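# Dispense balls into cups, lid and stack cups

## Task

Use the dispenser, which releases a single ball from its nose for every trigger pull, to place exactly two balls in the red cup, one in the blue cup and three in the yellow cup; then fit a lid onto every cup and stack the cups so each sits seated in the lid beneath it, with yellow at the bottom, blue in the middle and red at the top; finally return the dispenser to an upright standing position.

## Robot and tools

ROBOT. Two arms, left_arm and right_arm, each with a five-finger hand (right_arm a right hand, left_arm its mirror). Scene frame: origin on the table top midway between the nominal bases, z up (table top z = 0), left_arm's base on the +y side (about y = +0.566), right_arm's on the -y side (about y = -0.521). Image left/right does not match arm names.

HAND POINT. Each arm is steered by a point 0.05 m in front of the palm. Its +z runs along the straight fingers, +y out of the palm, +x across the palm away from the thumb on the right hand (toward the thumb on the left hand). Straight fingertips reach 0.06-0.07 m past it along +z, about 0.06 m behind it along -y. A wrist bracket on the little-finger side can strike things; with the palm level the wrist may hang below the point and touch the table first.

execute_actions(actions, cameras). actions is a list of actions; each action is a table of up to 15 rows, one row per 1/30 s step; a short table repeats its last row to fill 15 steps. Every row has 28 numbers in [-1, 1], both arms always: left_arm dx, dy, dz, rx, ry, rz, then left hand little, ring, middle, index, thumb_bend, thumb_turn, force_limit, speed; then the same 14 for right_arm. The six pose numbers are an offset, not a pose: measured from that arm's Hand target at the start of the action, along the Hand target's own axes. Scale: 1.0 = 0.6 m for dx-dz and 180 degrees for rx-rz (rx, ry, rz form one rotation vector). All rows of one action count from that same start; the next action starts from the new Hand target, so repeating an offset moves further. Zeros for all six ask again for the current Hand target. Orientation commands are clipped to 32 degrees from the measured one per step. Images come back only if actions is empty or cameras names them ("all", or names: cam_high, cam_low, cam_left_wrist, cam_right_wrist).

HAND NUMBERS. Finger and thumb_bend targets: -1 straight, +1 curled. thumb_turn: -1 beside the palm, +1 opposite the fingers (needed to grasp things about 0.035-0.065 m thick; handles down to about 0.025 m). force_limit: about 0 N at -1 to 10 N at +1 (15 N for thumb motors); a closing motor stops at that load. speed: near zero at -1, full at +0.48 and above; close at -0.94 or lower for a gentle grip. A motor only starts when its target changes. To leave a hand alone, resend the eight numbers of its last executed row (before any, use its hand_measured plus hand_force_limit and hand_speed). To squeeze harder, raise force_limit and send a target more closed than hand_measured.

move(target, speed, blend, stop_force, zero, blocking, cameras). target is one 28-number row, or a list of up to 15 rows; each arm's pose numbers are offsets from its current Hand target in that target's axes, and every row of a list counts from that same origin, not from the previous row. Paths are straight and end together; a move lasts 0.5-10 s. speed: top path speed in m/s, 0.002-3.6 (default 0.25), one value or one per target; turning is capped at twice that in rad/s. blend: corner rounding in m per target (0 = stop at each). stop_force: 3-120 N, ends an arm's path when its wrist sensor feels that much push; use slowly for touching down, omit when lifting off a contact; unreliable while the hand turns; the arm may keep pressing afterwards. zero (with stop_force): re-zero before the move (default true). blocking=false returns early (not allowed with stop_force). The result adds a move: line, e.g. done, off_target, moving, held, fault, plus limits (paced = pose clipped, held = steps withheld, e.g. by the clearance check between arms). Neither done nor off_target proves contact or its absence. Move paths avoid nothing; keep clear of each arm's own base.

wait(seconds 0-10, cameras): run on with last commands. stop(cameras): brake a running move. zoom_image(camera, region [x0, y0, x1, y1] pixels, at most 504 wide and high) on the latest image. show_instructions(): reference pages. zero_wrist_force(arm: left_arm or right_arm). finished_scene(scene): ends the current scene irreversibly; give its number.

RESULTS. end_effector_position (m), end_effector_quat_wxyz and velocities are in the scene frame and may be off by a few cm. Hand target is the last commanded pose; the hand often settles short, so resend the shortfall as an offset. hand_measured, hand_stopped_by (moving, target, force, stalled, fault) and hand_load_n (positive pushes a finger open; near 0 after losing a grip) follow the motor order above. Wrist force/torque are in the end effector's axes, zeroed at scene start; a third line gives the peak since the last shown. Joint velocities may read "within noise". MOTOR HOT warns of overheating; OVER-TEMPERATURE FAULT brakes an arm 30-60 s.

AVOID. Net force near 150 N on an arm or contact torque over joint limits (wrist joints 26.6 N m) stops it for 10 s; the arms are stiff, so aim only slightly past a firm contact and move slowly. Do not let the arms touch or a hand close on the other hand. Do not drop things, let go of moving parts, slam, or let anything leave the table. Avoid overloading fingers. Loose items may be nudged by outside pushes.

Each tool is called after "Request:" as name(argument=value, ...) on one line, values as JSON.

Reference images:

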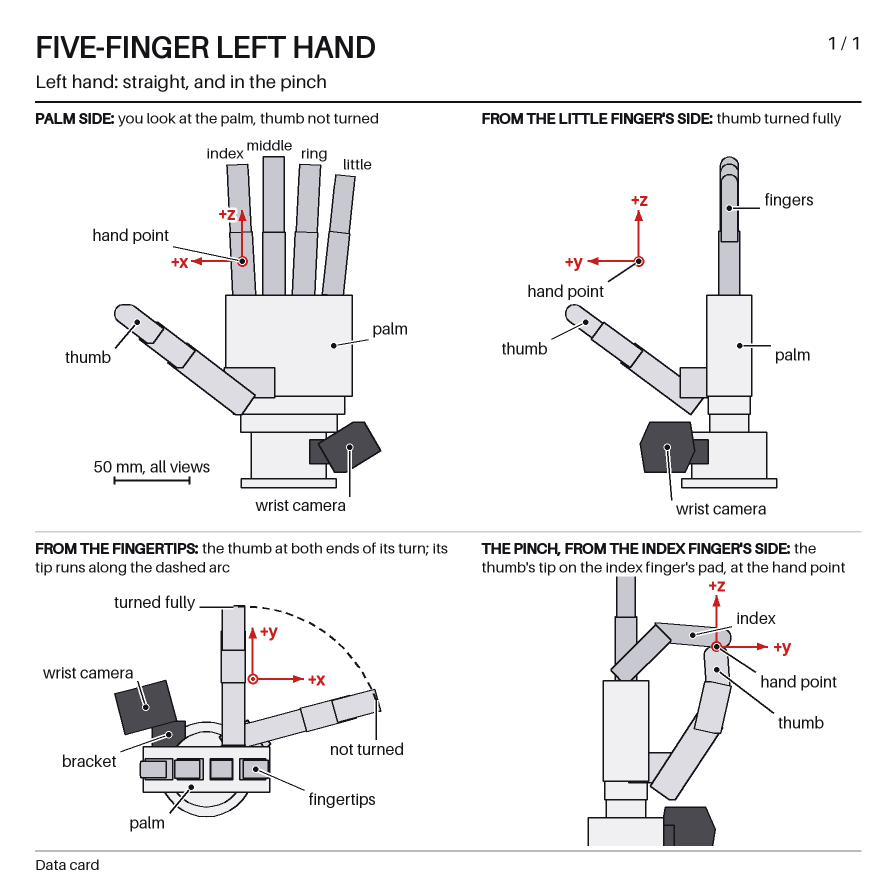

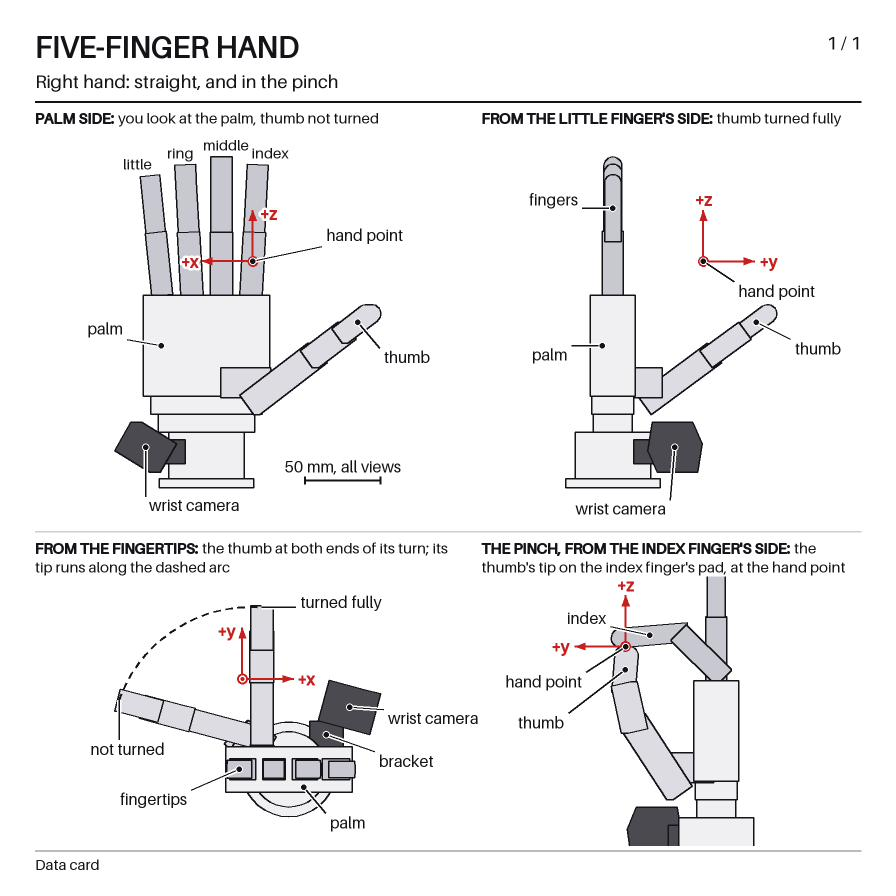

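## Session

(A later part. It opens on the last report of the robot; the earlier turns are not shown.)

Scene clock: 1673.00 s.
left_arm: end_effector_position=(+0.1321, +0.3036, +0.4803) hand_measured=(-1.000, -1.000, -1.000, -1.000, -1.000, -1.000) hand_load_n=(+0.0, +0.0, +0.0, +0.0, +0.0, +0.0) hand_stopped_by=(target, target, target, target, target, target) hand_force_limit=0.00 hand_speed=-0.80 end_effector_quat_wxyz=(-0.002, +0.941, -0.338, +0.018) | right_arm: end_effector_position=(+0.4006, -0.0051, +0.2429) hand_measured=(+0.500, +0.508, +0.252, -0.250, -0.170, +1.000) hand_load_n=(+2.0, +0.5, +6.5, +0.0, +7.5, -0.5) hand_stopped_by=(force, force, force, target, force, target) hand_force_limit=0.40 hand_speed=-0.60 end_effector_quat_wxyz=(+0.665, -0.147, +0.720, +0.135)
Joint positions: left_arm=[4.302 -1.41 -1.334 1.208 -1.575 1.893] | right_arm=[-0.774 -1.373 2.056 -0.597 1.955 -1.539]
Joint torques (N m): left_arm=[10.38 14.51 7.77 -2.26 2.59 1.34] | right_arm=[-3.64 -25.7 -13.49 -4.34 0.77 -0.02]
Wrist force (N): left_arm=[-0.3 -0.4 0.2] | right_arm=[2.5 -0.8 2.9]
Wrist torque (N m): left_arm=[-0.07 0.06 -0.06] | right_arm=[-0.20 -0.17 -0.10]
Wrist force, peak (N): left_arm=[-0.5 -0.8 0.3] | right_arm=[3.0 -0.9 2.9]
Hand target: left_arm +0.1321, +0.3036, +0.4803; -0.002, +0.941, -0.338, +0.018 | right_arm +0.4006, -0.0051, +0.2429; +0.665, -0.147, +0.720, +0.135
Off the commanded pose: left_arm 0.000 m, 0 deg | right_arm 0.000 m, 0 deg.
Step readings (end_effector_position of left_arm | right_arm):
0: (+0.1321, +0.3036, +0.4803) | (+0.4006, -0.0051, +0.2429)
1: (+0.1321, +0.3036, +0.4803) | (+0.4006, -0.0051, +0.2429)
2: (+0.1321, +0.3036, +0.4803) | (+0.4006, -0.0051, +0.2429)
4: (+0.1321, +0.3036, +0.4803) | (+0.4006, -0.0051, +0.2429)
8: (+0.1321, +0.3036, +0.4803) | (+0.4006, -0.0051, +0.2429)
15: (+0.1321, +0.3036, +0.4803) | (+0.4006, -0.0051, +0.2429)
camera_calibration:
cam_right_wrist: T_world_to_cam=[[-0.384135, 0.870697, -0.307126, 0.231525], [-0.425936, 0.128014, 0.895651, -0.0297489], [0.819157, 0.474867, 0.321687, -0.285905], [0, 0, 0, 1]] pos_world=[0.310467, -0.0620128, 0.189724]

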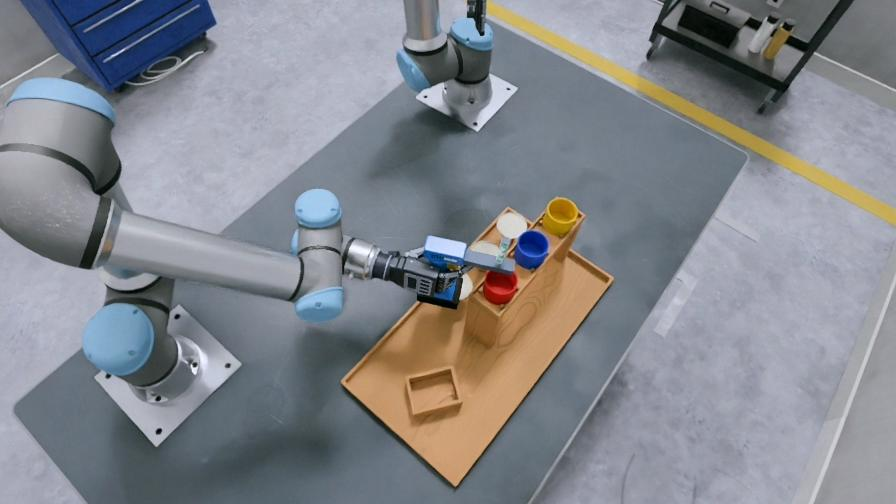

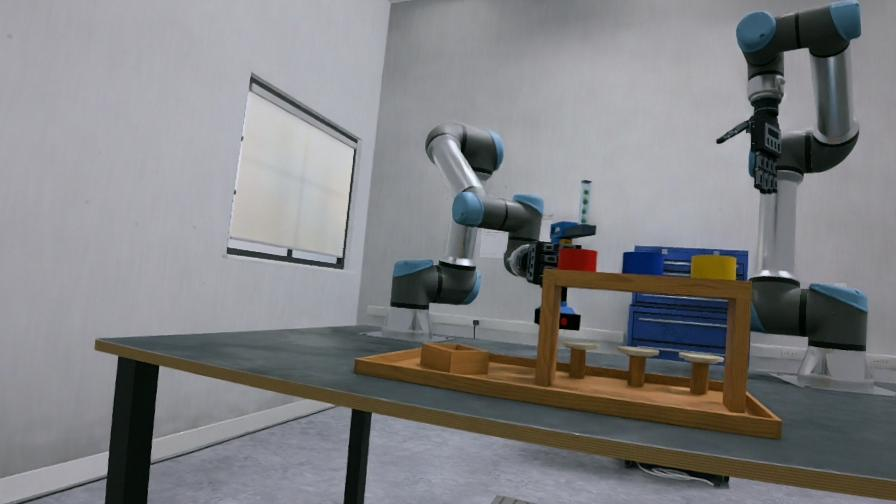

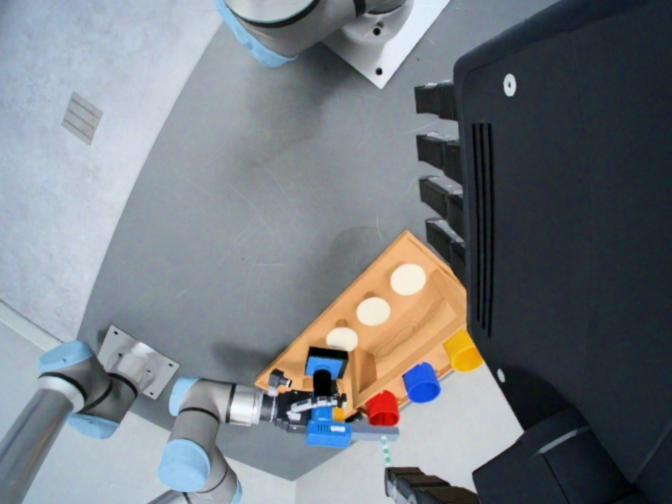

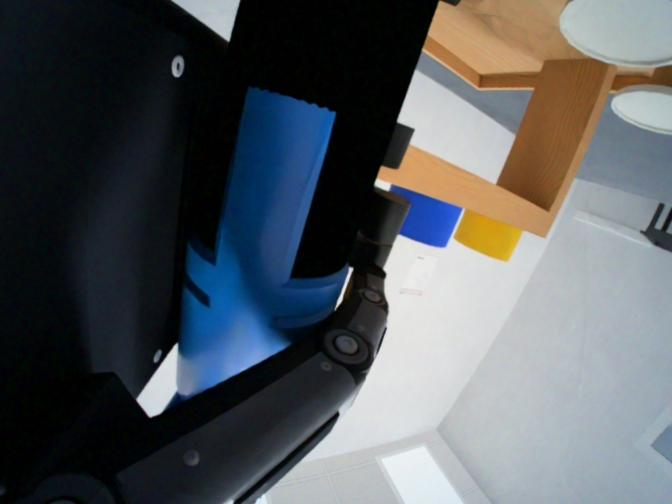

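Request:
move(target=[0, 0, 0, 0, 0, 0, -1, -1, -1, -1, -1, -1, 0, -0.8, -0.12, -0.14, -0.12, -0.26, 0, 0, 0.97, 0.97, 1, -0.25, 0.4, 1, 0.4, -0.6], speed=0.12, cameras=["all"])

Request:
zoom_image(camera="cam_left_wrist", region=[220, 360, 420, 504])

Request:
zoom_image(camera="cam_low", region=[440, 130, 620, 310])

Scene clock: 1736.77 s.
left_arm: end_effector_position=(+0.1321, +0.3036, +0.4803) hand_measured=(-1.000, -1.000, -1.000, -1.000, -1.000, -1.000) hand_load_n=(+0.0, +0.0, +0.0, +0.0, +0.0, +0.0) hand_stopped_by=(target, target, target, target, target, target) hand_force_limit=0.00 hand_speed=-0.80 end_effector_quat_wxyz=(-0.002, +0.941, -0.338, +0.018) | right_arm: end_effector_position=(+0.3726, -0.1081, +0.3205) hand_measured=(+0.500, +0.508, +0.252, -0.250, -0.170, +1.000) hand_load_n=(+2.0, +0.5, +6.5, +0.0, +7.5, +0.0) hand_stopped_by=(force, force, force, target, force, target) hand_force_limit=0.40 hand_speed=-0.60 end_effector_quat_wxyz=(+0.552, -0.398, +0.607, +0.410)
Joint positions: left_arm=[4.302 -1.41 -1.334 1.208 -1.575 1.893] | right_arm=[-1.489 -1.567 2.068 -0.368 0.427 -1.635]
Joint torques (N m): left_arm=[10.37 13.48 7.27 -1.64 2.56 1.33] | right_arm=[-6.84 -13.79 -31.73 1.97 -2.51 -0.91]
Wrist force (N): left_arm=[0.0 -0.1 0.0] | right_arm=[3.2 -0.7 2.6]
Wrist torque (N m): left_arm=[-0.01 0.00 -0.05] | right_arm=[-0.21 -0.28 -0.01]
Wrist force, peak (N): left_arm=[0.0 -0.4 0.8] | right_arm=[3.1 -1.0 3.1]
Hand target: left_arm +0.1321, +0.3036, +0.4803; -0.002, +0.941, -0.338, +0.018 | right_arm +0.3726, -0.1081, +0.3205; +0.552, -0.399, +0.607, +0.410
Off the commanded pose: left_arm 0.000 m, 0 deg | right_arm 0.000 m, 0 deg.
move: done
camera_calibration:
cam_right_wrist: T_world_to_cam=[[-0.909793, 0.330571, -0.250996, 0.453697], [-0.343705, -0.261014, 0.902075, -0.172696], [0.232686, 0.90697, 0.351088, 0.0167509], [0, 0, 0, 1]] pos_world=[0.349516, -0.210248, 0.26378]

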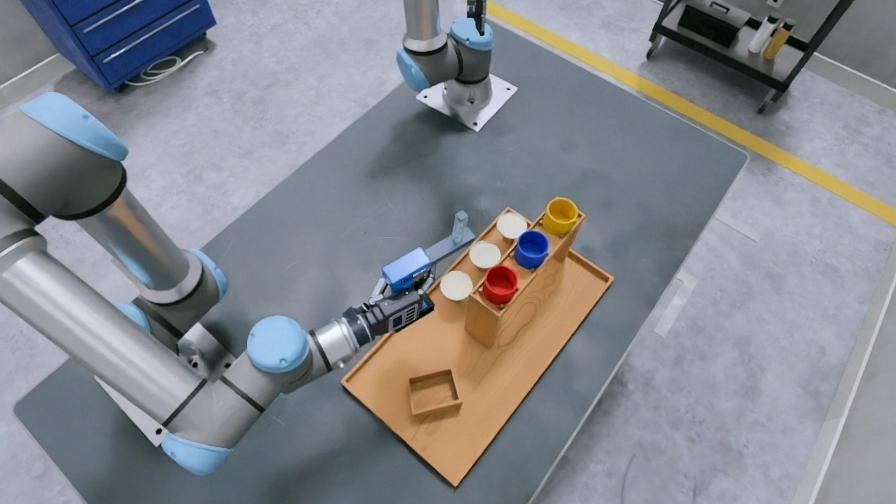

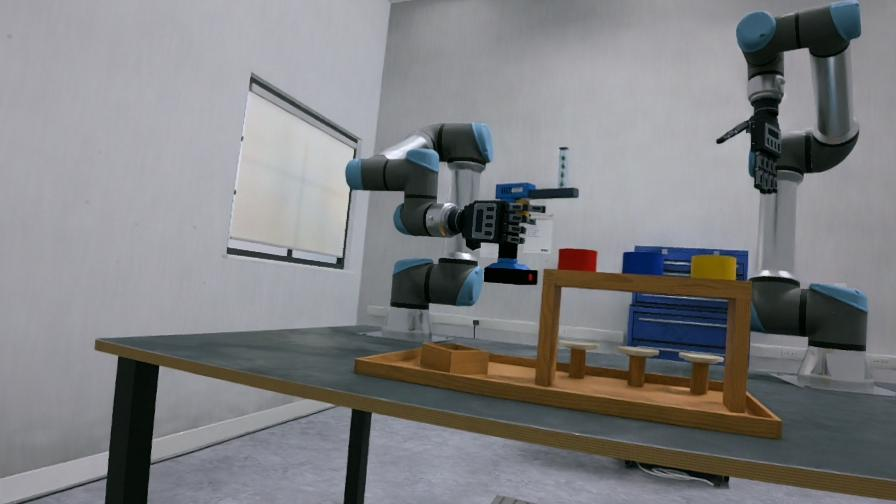

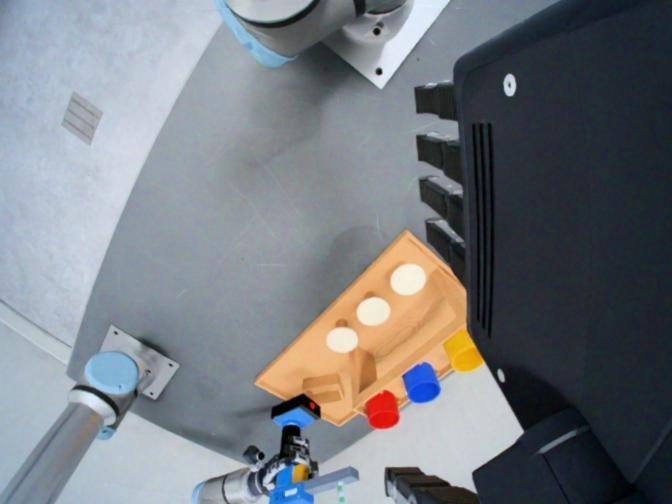

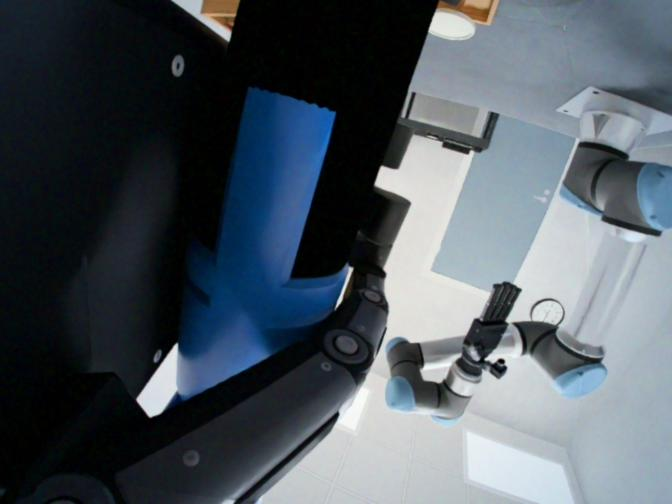

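Scaled by 2.520 from the camera's 672x504 image, which has a finer 960x720 frame.

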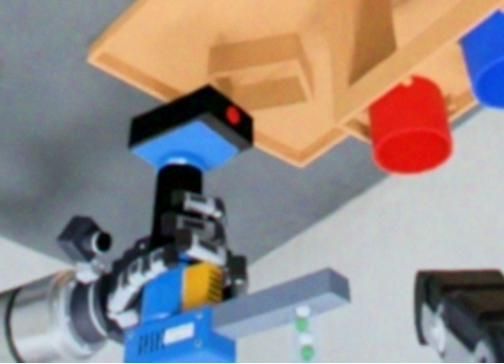

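Scaled by 2.800 from the camera's 896x504 image, which has a finer 1280x720 frame.

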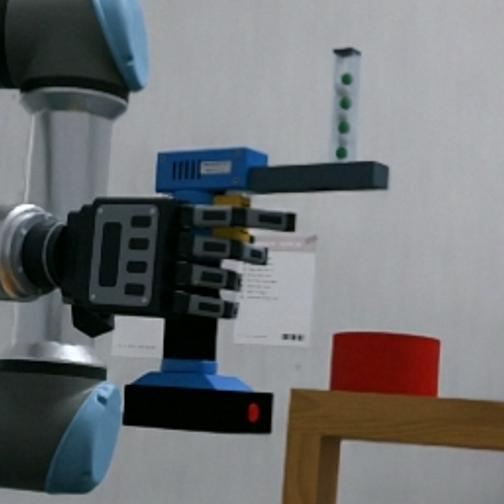

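Request:
zoom_image(camera="cam_left_wrist", region=[260, 420, 340, 504])

Request:
zoom_image(camera="cam_low", region=[490, 180, 560, 260])

Scaled by 6.000 from the camera's 672x504 image, which has a finer 960x720 frame.

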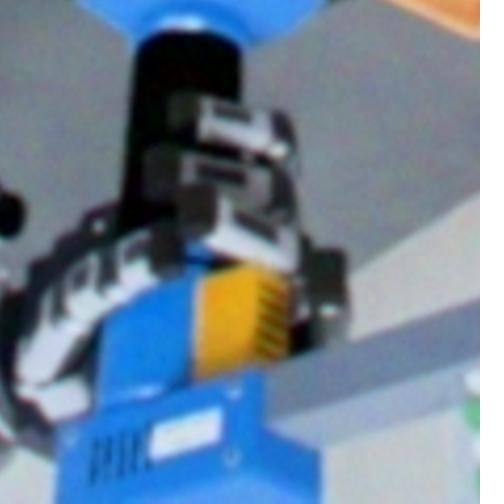

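Scaled by 6.300 from the camera's 896x504 image, which has a finer 1280x720 frame.

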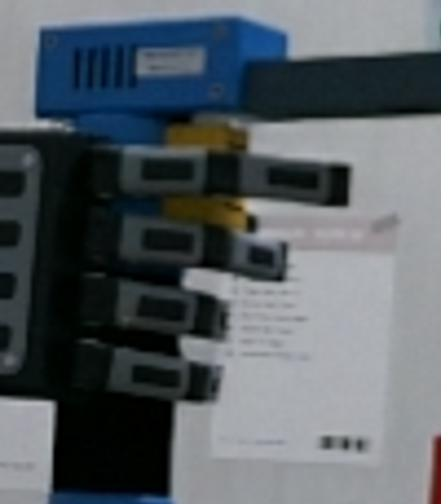

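Request:
move(target=[[0, 0, 0, 0, 0, 0, -1, -1, -1, -1, -1, -1, 0, -0.8, -0.01, -0.0757, 0.1025, 0, 0, 0, 0.97, 0.97, 1, -0.25, 0.4, 1, 0.4, -0.6], [0, 0, 0, 0, 0, 0, -1, -1, -1, -1, -1, -1, 0, -0.8, 0.1195, -0.0832, 0.1097, 0, 0, 0, 0.97, 0.97, 1, -0.25, 0.4, 1, 0.4, -0.6]], speed=0.08, blend=0.01, cameras=["all"])

Request:
zoom_image(camera="cam_low", region=[490, 160, 620, 330])

Request:
zoom_image(camera="cam_high", region=[420, 230, 560, 350])

Request:
zoom_image(camera="cam_left_wrist", region=[290, 370, 420, 504])

Scene clock: 1817.33 s.
left_arm: end_effector_position=(+0.1321, +0.3036, +0.4803) hand_measured=(-1.000, -1.000, -1.000, -1.000, -1.000, -1.000) hand_load_n=(+0.0, +0.0, +0.0, +0.0, +0.0, +0.0) hand_stopped_by=(target, target, target, target, target, target) hand_force_limit=0.00 hand_speed=-0.80 end_effector_quat_wxyz=(-0.002, +0.941, -0.338, +0.018) | right_arm: end_effector_position=(+0.4367, -0.0660, +0.2426) hand_measured=(+0.500, +0.508, +0.252, -0.250, -0.170, +1.000) hand_load_n=(+2.0, +0.5, +6.5, +0.0, +7.5, +0.0) hand_stopped_by=(force, force, force, target, force, target) hand_force_limit=0.40 hand_speed=-0.60 end_effector_quat_wxyz=(+0.552, -0.399, +0.607, +0.410)
Joint positions: left_arm=[4.302 -1.41 -1.334 1.208 -1.575 1.893] | right_arm=[-1.397 -1.282 1.968 -0.574 0.518 -1.611]
Joint torques (N m): left_arm=[10.41 13.56 8.02 -1.33 2.47 1.03] | right_arm=[6.2 -24.87 -9.94 -3.14 1.53 1.6]
Wrist force (N): left_arm=[-0.2 -0.3 0.4] | right_arm=[2.4 -0.9 2.8]
Wrist torque (N m): left_arm=[-0.07 0.04 -0.06] | right_arm=[-0.19 -0.15 -0.22]
Wrist force, peak (N): left_arm=[0.0 -0.8 0.4] | right_arm=[3.1 -1.1 3.2]
Hand target: left_arm +0.1321, +0.3036, +0.4803; -0.002, +0.941, -0.338, +0.018 | right_arm +0.4367, -0.0660, +0.2425; +0.552, -0.399, +0.607, +0.410
Off the commanded pose: left_arm 0.000 m, 0 deg | right_arm 0.000 m, 0 deg.
move: done
camera_calibration:
cam_right_wrist: T_world_to_cam=[[-0.909891, 0.330256, -0.251058, 0.478578], [-0.343648, -0.261022, 0.902094, -0.0694591], [0.23239, 0.907083, 0.350993, -0.00874846], [0, 0, 0, 1]] pos_world=[0.413617, -0.168248, 0.18588]

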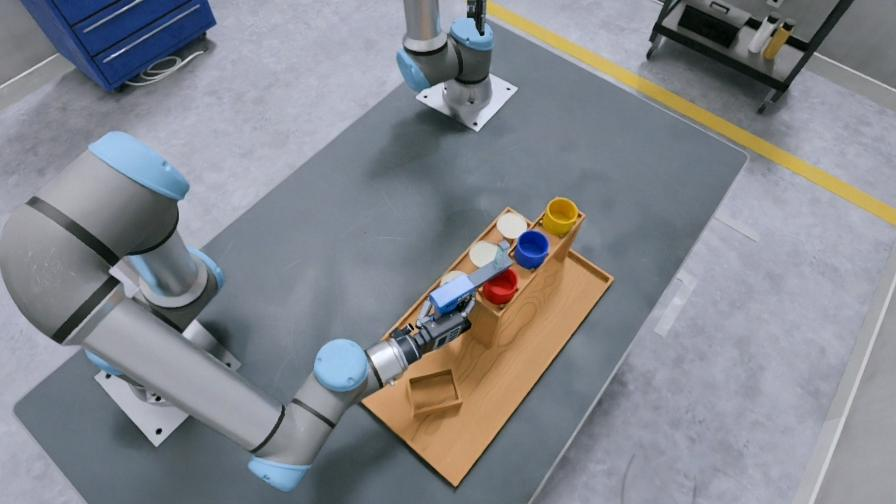

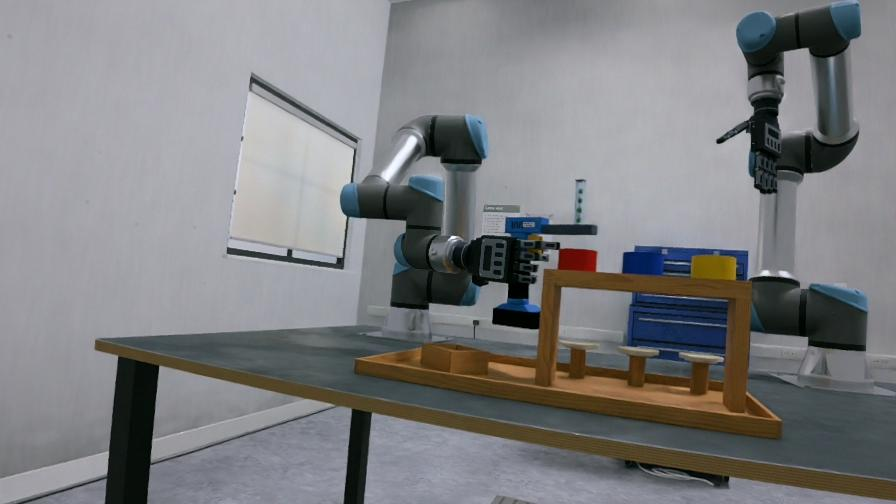

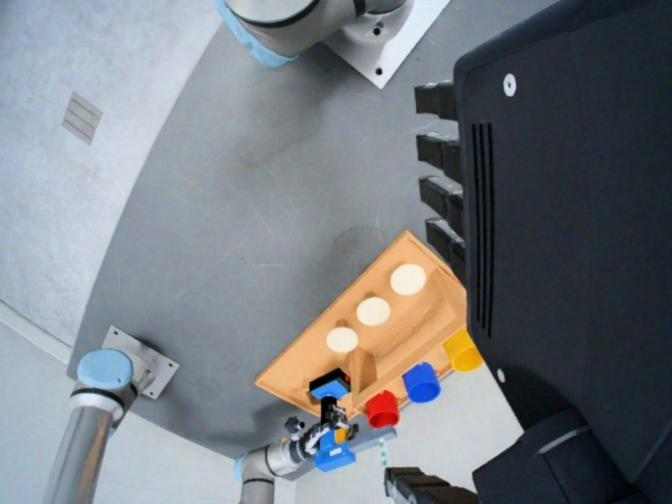

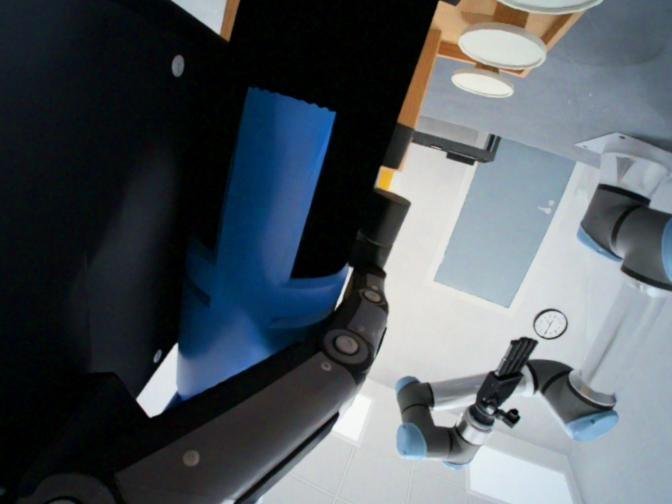

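Scaled by 2.965 from the camera's 896x504 image, which has a finer 1280x720 frame.

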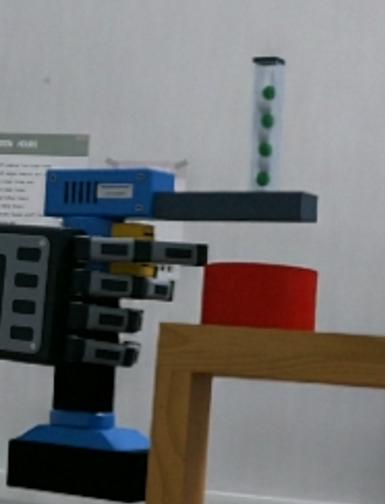

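Scaled by 3.600 from the camera's 896x504 image, which has a finer 1280x720 frame.

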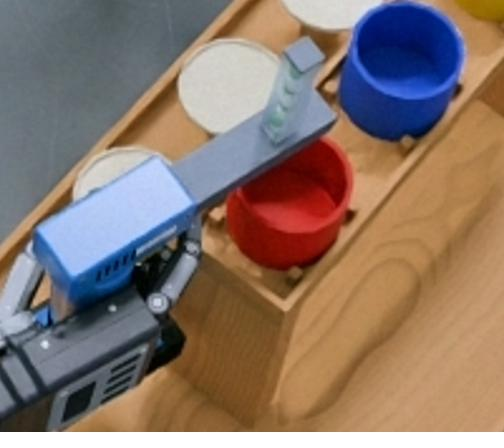

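Scaled by 3.761 from the camera's 672x504 image, which has a finer 960x720 frame.

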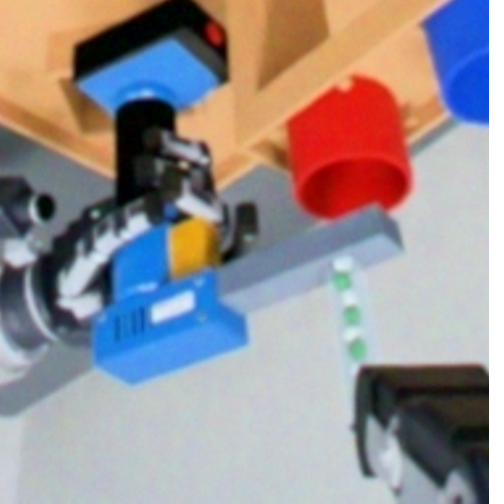

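Request:
move(target=[0, 0, 0, 0, 0, 0, -1, -1, -1, -1, -1, -1, 0, -0.8, -0.0013, -0.0198, 0.0037, 0, 0, 0, 0.97, 0.97, 1, -0.25, 0.4, 1, 0.4, -0.6], speed=0.05)

Request:
execute_actions(actions=[[[0, 0, 0, 0, 0, 0, -1, -1, -1, -1, -1, -1, 0, -0.8, 0, 0, 0, 0, 0, 0, 0.97, 0.97, 1, 0.45, 0.4, 1, 0.9, -0.75]]], cameras=["all"])

Request:
zoom_image(camera="cam_low", region=[500, 200, 570, 290])

Request:
zoom_image(camera="cam_left_wrist", region=[300, 400, 400, 484])

Scene clock: 1841.60 s.
left_arm: end_effector_position=(+0.1321, +0.3036, +0.4803) hand_measured=(-1.000, -1.000, -1.000, -1.000, -1.000, -1.000) hand_load_n=(+0.0, +0.0, +0.0, +0.0, +0.0, +0.0) hand_stopped_by=(target, target, target, target, target, target) hand_force_limit=0.00 hand_speed=-0.80 end_effector_quat_wxyz=(-0.002, +0.941, -0.338, +0.018) | right_arm: end_effector_position=(+0.4485, -0.0680, +0.2424) hand_measured=(+0.500, +0.508, +0.252, -0.250, -0.170, +1.000) hand_load_n=(+2.0, +0.5, +6.5, +0.0, +7.5, -0.5) hand_stopped_by=(force, force, force, target, force, target) hand_force_limit=0.40 hand_speed=-0.60 end_effector_quat_wxyz=(+0.552, -0.399, +0.607, +0.410)
Joint positions: left_arm=[4.302 -1.41 -1.334 1.208 -1.575 1.893] | right_arm=[-1.406 -1.261 1.94 -0.565 0.509 -1.612]
Joint torques (N m): left_arm=[9.8 13.71 7.34 -1.02 2.63 0.99] | right_arm=[-6.92 -25.37 -28.78 1.74 -2.57 -1.02]
Wrist force (N): left_arm=[-0.3 -0.3 0.3] | right_arm=[2.4 -0.6 2.8]
Wrist torque (N m): left_arm=[-0.06 0.06 -0.06] | right_arm=[-0.15 -0.12 -0.03]
Wrist force, peak (N): left_arm=[-0.9 -0.3 0.2] | right_arm=[2.5 -0.8 2.9]
Hand target: left_arm +0.1321, +0.3036, +0.4803; -0.002, +0.941, -0.338, +0.018 | right_arm +0.4486, -0.0680, +0.2424; +0.552, -0.399, +0.607, +0.410
Off the commanded pose: left_arm 0.000 m, 0 deg | right_arm 0.000 m, 0 deg.
move: done

Scene clock: 1842.67 s.
left_arm: end_effector_position=(+0.1321, +0.3036, +0.4803) hand_measured=(-1.000, -1.000, -1.000, -1.000, -1.000, -1.000) hand_load_n=(+0.0, +0.0, +0.0, +0.0, -0.5, +0.0) hand_stopped_by=(target, target, target, target, target, target) hand_force_limit=0.00 hand_speed=-0.80 end_effector_quat_wxyz=(-0.002, +0.941, -0.338, +0.018) | right_arm: end_effector_position=(+0.4486, -0.0680, +0.2424) hand_measured=(+0.500, +0.510, +0.252, +0.300, -0.170, +1.000) hand_load_n=(+1.0, +0.0, +5.5, +12.5, +8.5, -3.0) hand_stopped_by=(force, force, force, force, force, target) hand_force_limit=0.90 hand_speed=-0.75 end_effector_quat_wxyz=(+0.552, -0.399, +0.607, +0.410)
Joint positions: left_arm=[4.302 -1.41 -1.334 1.208 -1.575 1.893] | right_arm=[-1.406 -1.261 1.94 -0.564 0.509 -1.613]
Joint torques (N m): left_arm=[10.45 12.99 7.29 -0.84 2.53 0.92] | right_arm=[-6.63 -26.87 -28.69 1.41 -2.19 -0.67]
Wrist force (N): left_arm=[-0.1 -0.3 0.4] | right_arm=[2.5 -0.7 2.9]
Wrist torque (N m): left_arm=[-0.08 0.04 -0.06] | right_arm=[-0.16 -0.14 -0.04]
Wrist force, peak (N): left_arm=[-0.5 -0.6 0.1] | right_arm=[2.4 -0.6 3.0]
Hand target: left_arm +0.1321, +0.3036, +0.4803; -0.002, +0.941, -0.338, +0.018 | right_arm +0.4486, -0.0680, +0.2424; +0.552, -0.399, +0.607, +0.410
Off the commanded pose: left_arm 0.000 m, 0 deg | right_arm 0.000 m, 0 deg.
Step readings (end_effector_position of left_arm | right_arm):
0: (+0.1321, +0.3036, +0.4803) | (+0.4485, -0.0680, +0.2424)
1: (+0.1321, +0.3036, +0.4803) | (+0.4485, -0.0680, +0.2424)
2: (+0.1321, +0.3036, +0.4803) | (+0.4485, -0.0680, +0.2424)
4: (+0.1321, +0.3036, +0.4803) | (+0.4486, -0.0680, +0.2424)
8: (+0.1321, +0.3036, +0.4803) | (+0.4486, -0.0680, +0.2424)
15: (+0.1321, +0.3036, +0.4803) | (+0.4486, -0.0680, +0.2424)
camera_calibration:
cam_right_wrist: T_world_to_cam=[[-0.909902, 0.330247, -0.251027, 0.49013], [-0.343617, -0.261033, 0.902103, -0.0657836], [0.23239, 0.907082, 0.350993, -0.00968803], [0, 0, 0, 1]] pos_world=[0.425617, -0.170248, 0.18578]

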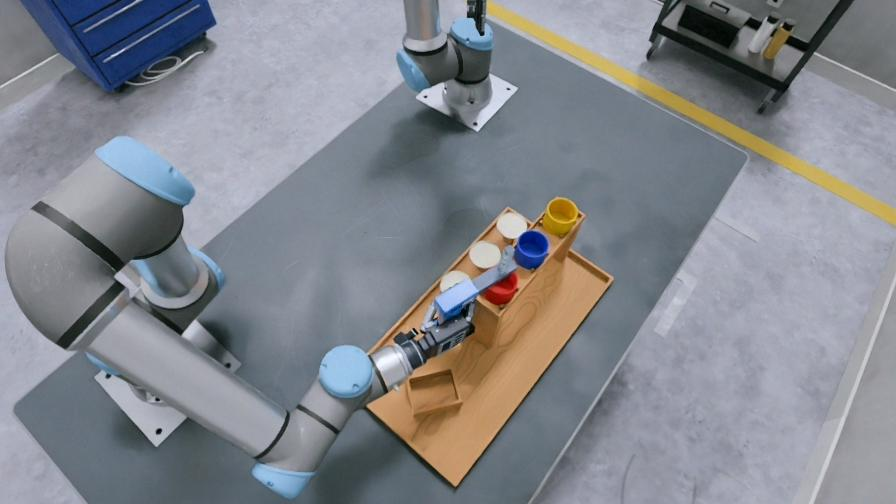

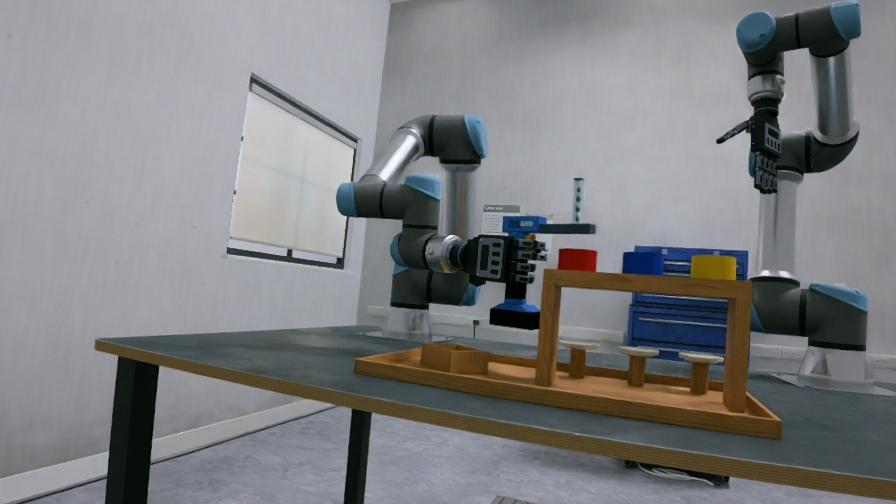

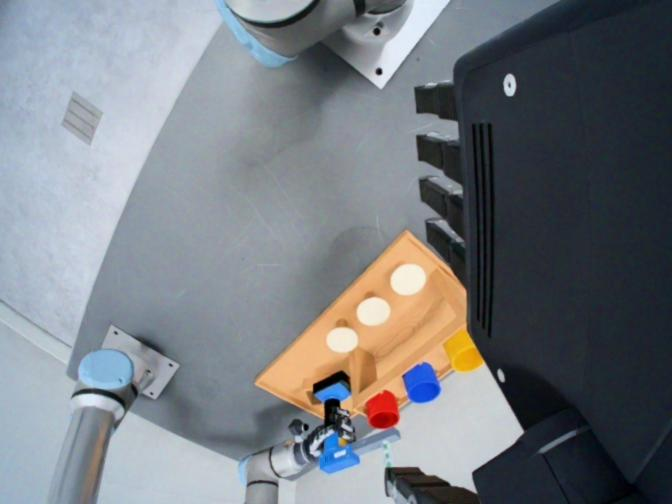

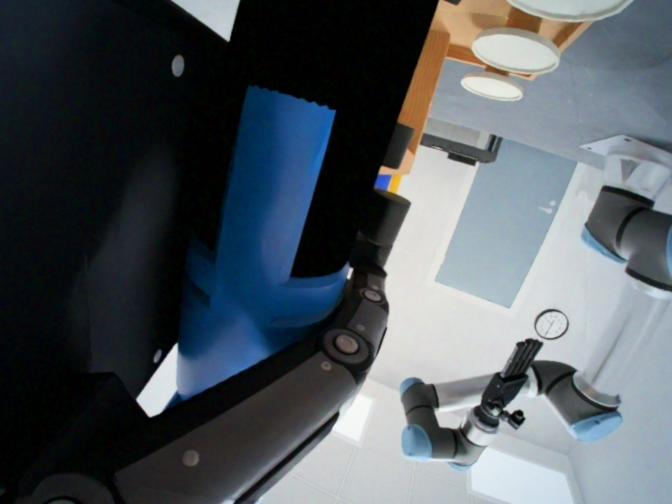

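Scaled by 5.600 from the camera's 896x504 image, which has a finer 1280x720 frame.

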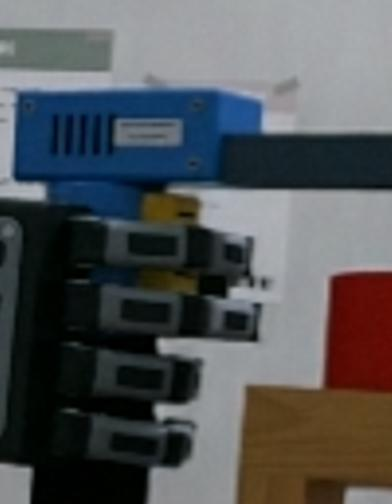

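Scaled by 5.040 from the camera's 672x504 image, which has a finer 960x720 frame.

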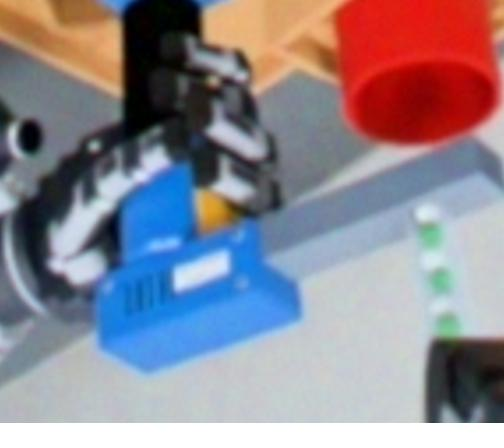

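Request:
execute_actions(actions=[[[0, 0, 0, 0, 0, 0, -1, -1, -1, -1, -1, -1, 0, -0.8, 0, 0, 0, 0, 0, 0, 0.97, 0.97, 1, -0.3, 0.4, 1, 0.4, -0.5]]])

Request:
move(target=[[0, 0, 0, 0, 0, 0, -1, -1, -1, -1, -1, -1, 0, -0.8, -0.1, 0, 0, 0.0, 0, 0, 0.97, 0.97, 1, -0.3, 0.4, 1, 0.4, -0.5], [0, 0, 0, 0, 0, 0, -1, -1, -1, -1, -1, -1, 0, -0.8, -0.0214, -0.1302, -0.1289, 0.1107, 0.0042, -0.0108, 0.97, 0.97, 1, -0.3, 0.4, 1, 0.4, -0.5]], speed=0.12, blend=0.03, cameras=["all"])

Scene clock: 1997.00 s.
left_arm: end_effector_position=(+0.1321, +0.3036, +0.4803) hand_measured=(-1.000, -1.000, -1.000, -1.000, -1.000, -1.000) hand_load_n=(+0.0, +0.0, +0.0, +0.0, +0.0, +0.0) hand_stopped_by=(target, target, target, target, target, target) hand_force_limit=0.00 hand_speed=-0.80 end_effector_quat_wxyz=(-0.002, +0.941, -0.338, +0.018) | right_arm: end_effector_position=(+0.4486, -0.0680, +0.2424) hand_measured=(+0.502, +0.510, +0.252, -0.300, -0.170, +1.000) hand_load_n=(+0.0, +0.0, +7.0, +0.0, +7.5, -0.5) hand_stopped_by=(force, force, force, target, force, target) hand_force_limit=0.40 hand_speed=-0.50 end_effector_quat_wxyz=(+0.552, -0.399, +0.607, +0.410)
Joint positions: left_arm=[4.302 -1.41 -1.334 1.208 -1.575 1.893] | right_arm=[-1.406 -1.261 1.94 -0.564 0.509 -1.613]
Joint torques (N m): left_arm=[9.82 12.72 7.5 -0.73 2.64 0.97] | right_arm=[-1.86 -39.2 -22.48 -1.13 1.07 1.26]
Wrist force (N): left_arm=[-0.3 -0.5 0.3] | right_arm=[2.5 -0.6 2.6]
Wrist torque (N m): left_arm=[-0.09 0.07 -0.06] | right_arm=[-0.13 -0.14 -0.03]
Wrist force, peak (N): left_arm=[-0.5 -0.3 0.7] | right_arm=[2.6 -0.6 3.0]
Hand target: left_arm +0.1321, +0.3036, +0.4803; -0.002, +0.941, -0.338, +0.018 | right_arm +0.4486, -0.0680, +0.2424; +0.552, -0.399, +0.607, +0.410
Off the commanded pose: left_arm 0.000 m, 0 deg | right_arm 0.000 m, 0 deg.
Step readings (end_effector_position of left_arm | right_arm):
0: (+0.1321, +0.3036, +0.4803) | (+0.4486, -0.0680, +0.2424)
1: (+0.1321, +0.3036, +0.4803) | (+0.4486, -0.0680, +0.2424)
2: (+0.1321, +0.3036, +0.4803) | (+0.4486, -0.0680, +0.2424)
4: (+0.1321, +0.3036, +0.4803) | (+0.4486, -0.0680, +0.2424)
8: (+0.1321, +0.3036, +0.4803) | (+0.4486, -0.0680, +0.2424)
15: (+0.1321, +0.3036, +0.4803) | (+0.4486, -0.0680, +0.2424)

Scene clock: 1999.53 s.
left_arm: end_effector_position=(+0.1321, +0.3036, +0.4803) hand_measured=(-1.000, -1.000, -1.000, -1.000, -1.000, -1.000) hand_load_n=(+0.0, +0.0, +0.0, +0.0, +0.0, +0.0) hand_stopped_by=(target, target, target, target, target, target) hand_force_limit=0.00 hand_speed=-0.80 end_effector_quat_wxyz=(-0.002, +0.941, -0.338, +0.018) | right_arm: end_effector_position=(+0.4960, -0.1671, +0.2551) hand_measured=(+0.502, +0.510, +0.252, -0.300, -0.170, +1.000) hand_load_n=(+0.0, +0.0, +7.0, +0.0, +7.5, -0.5) hand_stopped_by=(force, force, force, target, force, target) hand_force_limit=0.40 hand_speed=-0.50 end_effector_quat_wxyz=(+0.615, -0.310, +0.666, +0.287)
Joint positions: left_arm=[4.302 -1.41 -1.334 1.208 -1.575 1.893] | right_arm=[-1.59 -1.429 2.088 -0.532 0.674 -1.67]
Joint torques (N m): left_arm=[9.66 12.6 8.62 -0.81 2.61 0.85] | right_arm=[-5.95 -35.16 -10.87 -3.23 1.5 -0.76]
Wrist force (N): left_arm=[-0.2 0.0 0.4] | right_arm=[2.7 -0.7 2.6]
Wrist torque (N m): left_arm=[-0.02 0.04 -0.06] | right_arm=[-0.15 -0.21 0.04]
Wrist force, peak (N): left_arm=[-0.3 0.0 0.8] | right_arm=[2.8 -0.8 3.3]
Hand target: left_arm +0.1321, +0.3036, +0.4803; -0.002, +0.941, -0.338, +0.018 | right_arm +0.4961, -0.1672, +0.2550; +0.615, -0.310, +0.666, +0.286
Off the commanded pose: left_arm 0.000 m, 0 deg | right_arm 0.000 m, 0 deg.
move: done
camera_calibration:
cam_right_wrist: T_world_to_cam=[[-0.737318, 0.602174, -0.306184, 0.542985], [-0.437645, -0.0805161, 0.895535, -0.00824263], [0.514616, 0.794294, 0.322905, -0.0869726], [0, 0, 0, 1]] pos_world=[0.441503, -0.258554, 0.201719]

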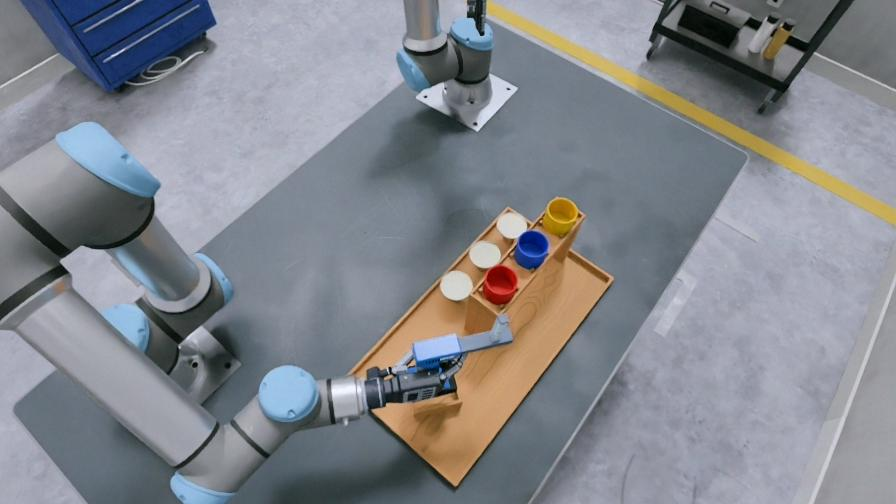

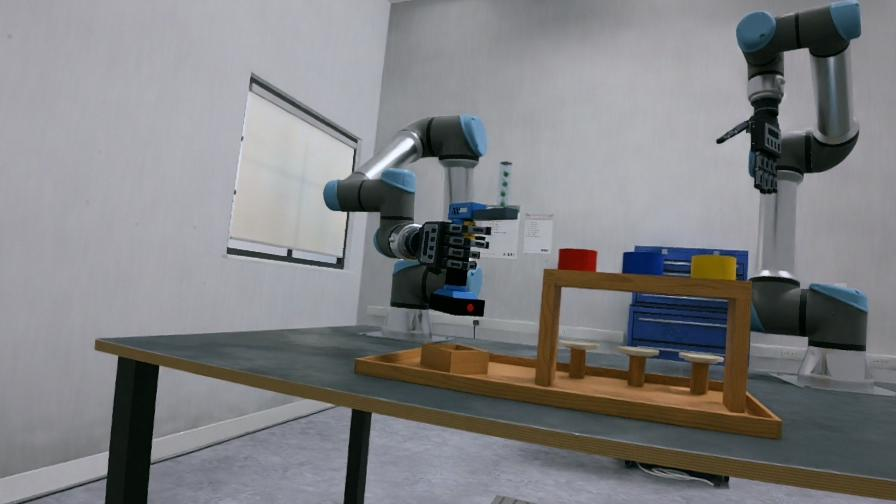

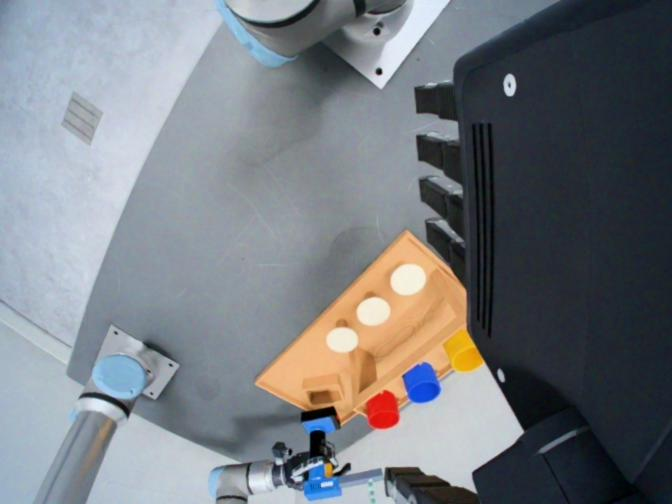

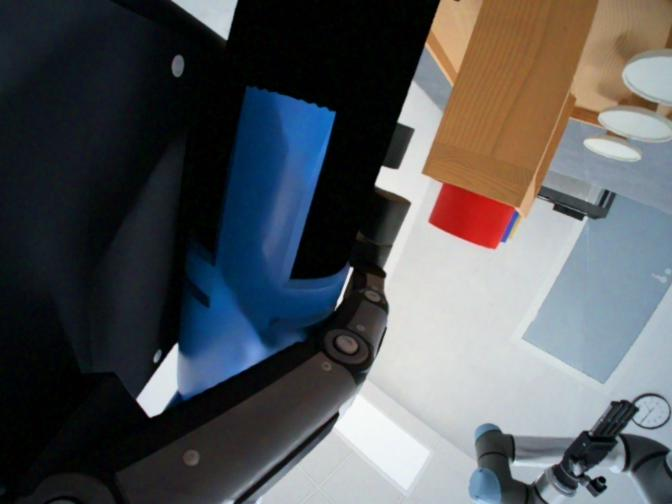

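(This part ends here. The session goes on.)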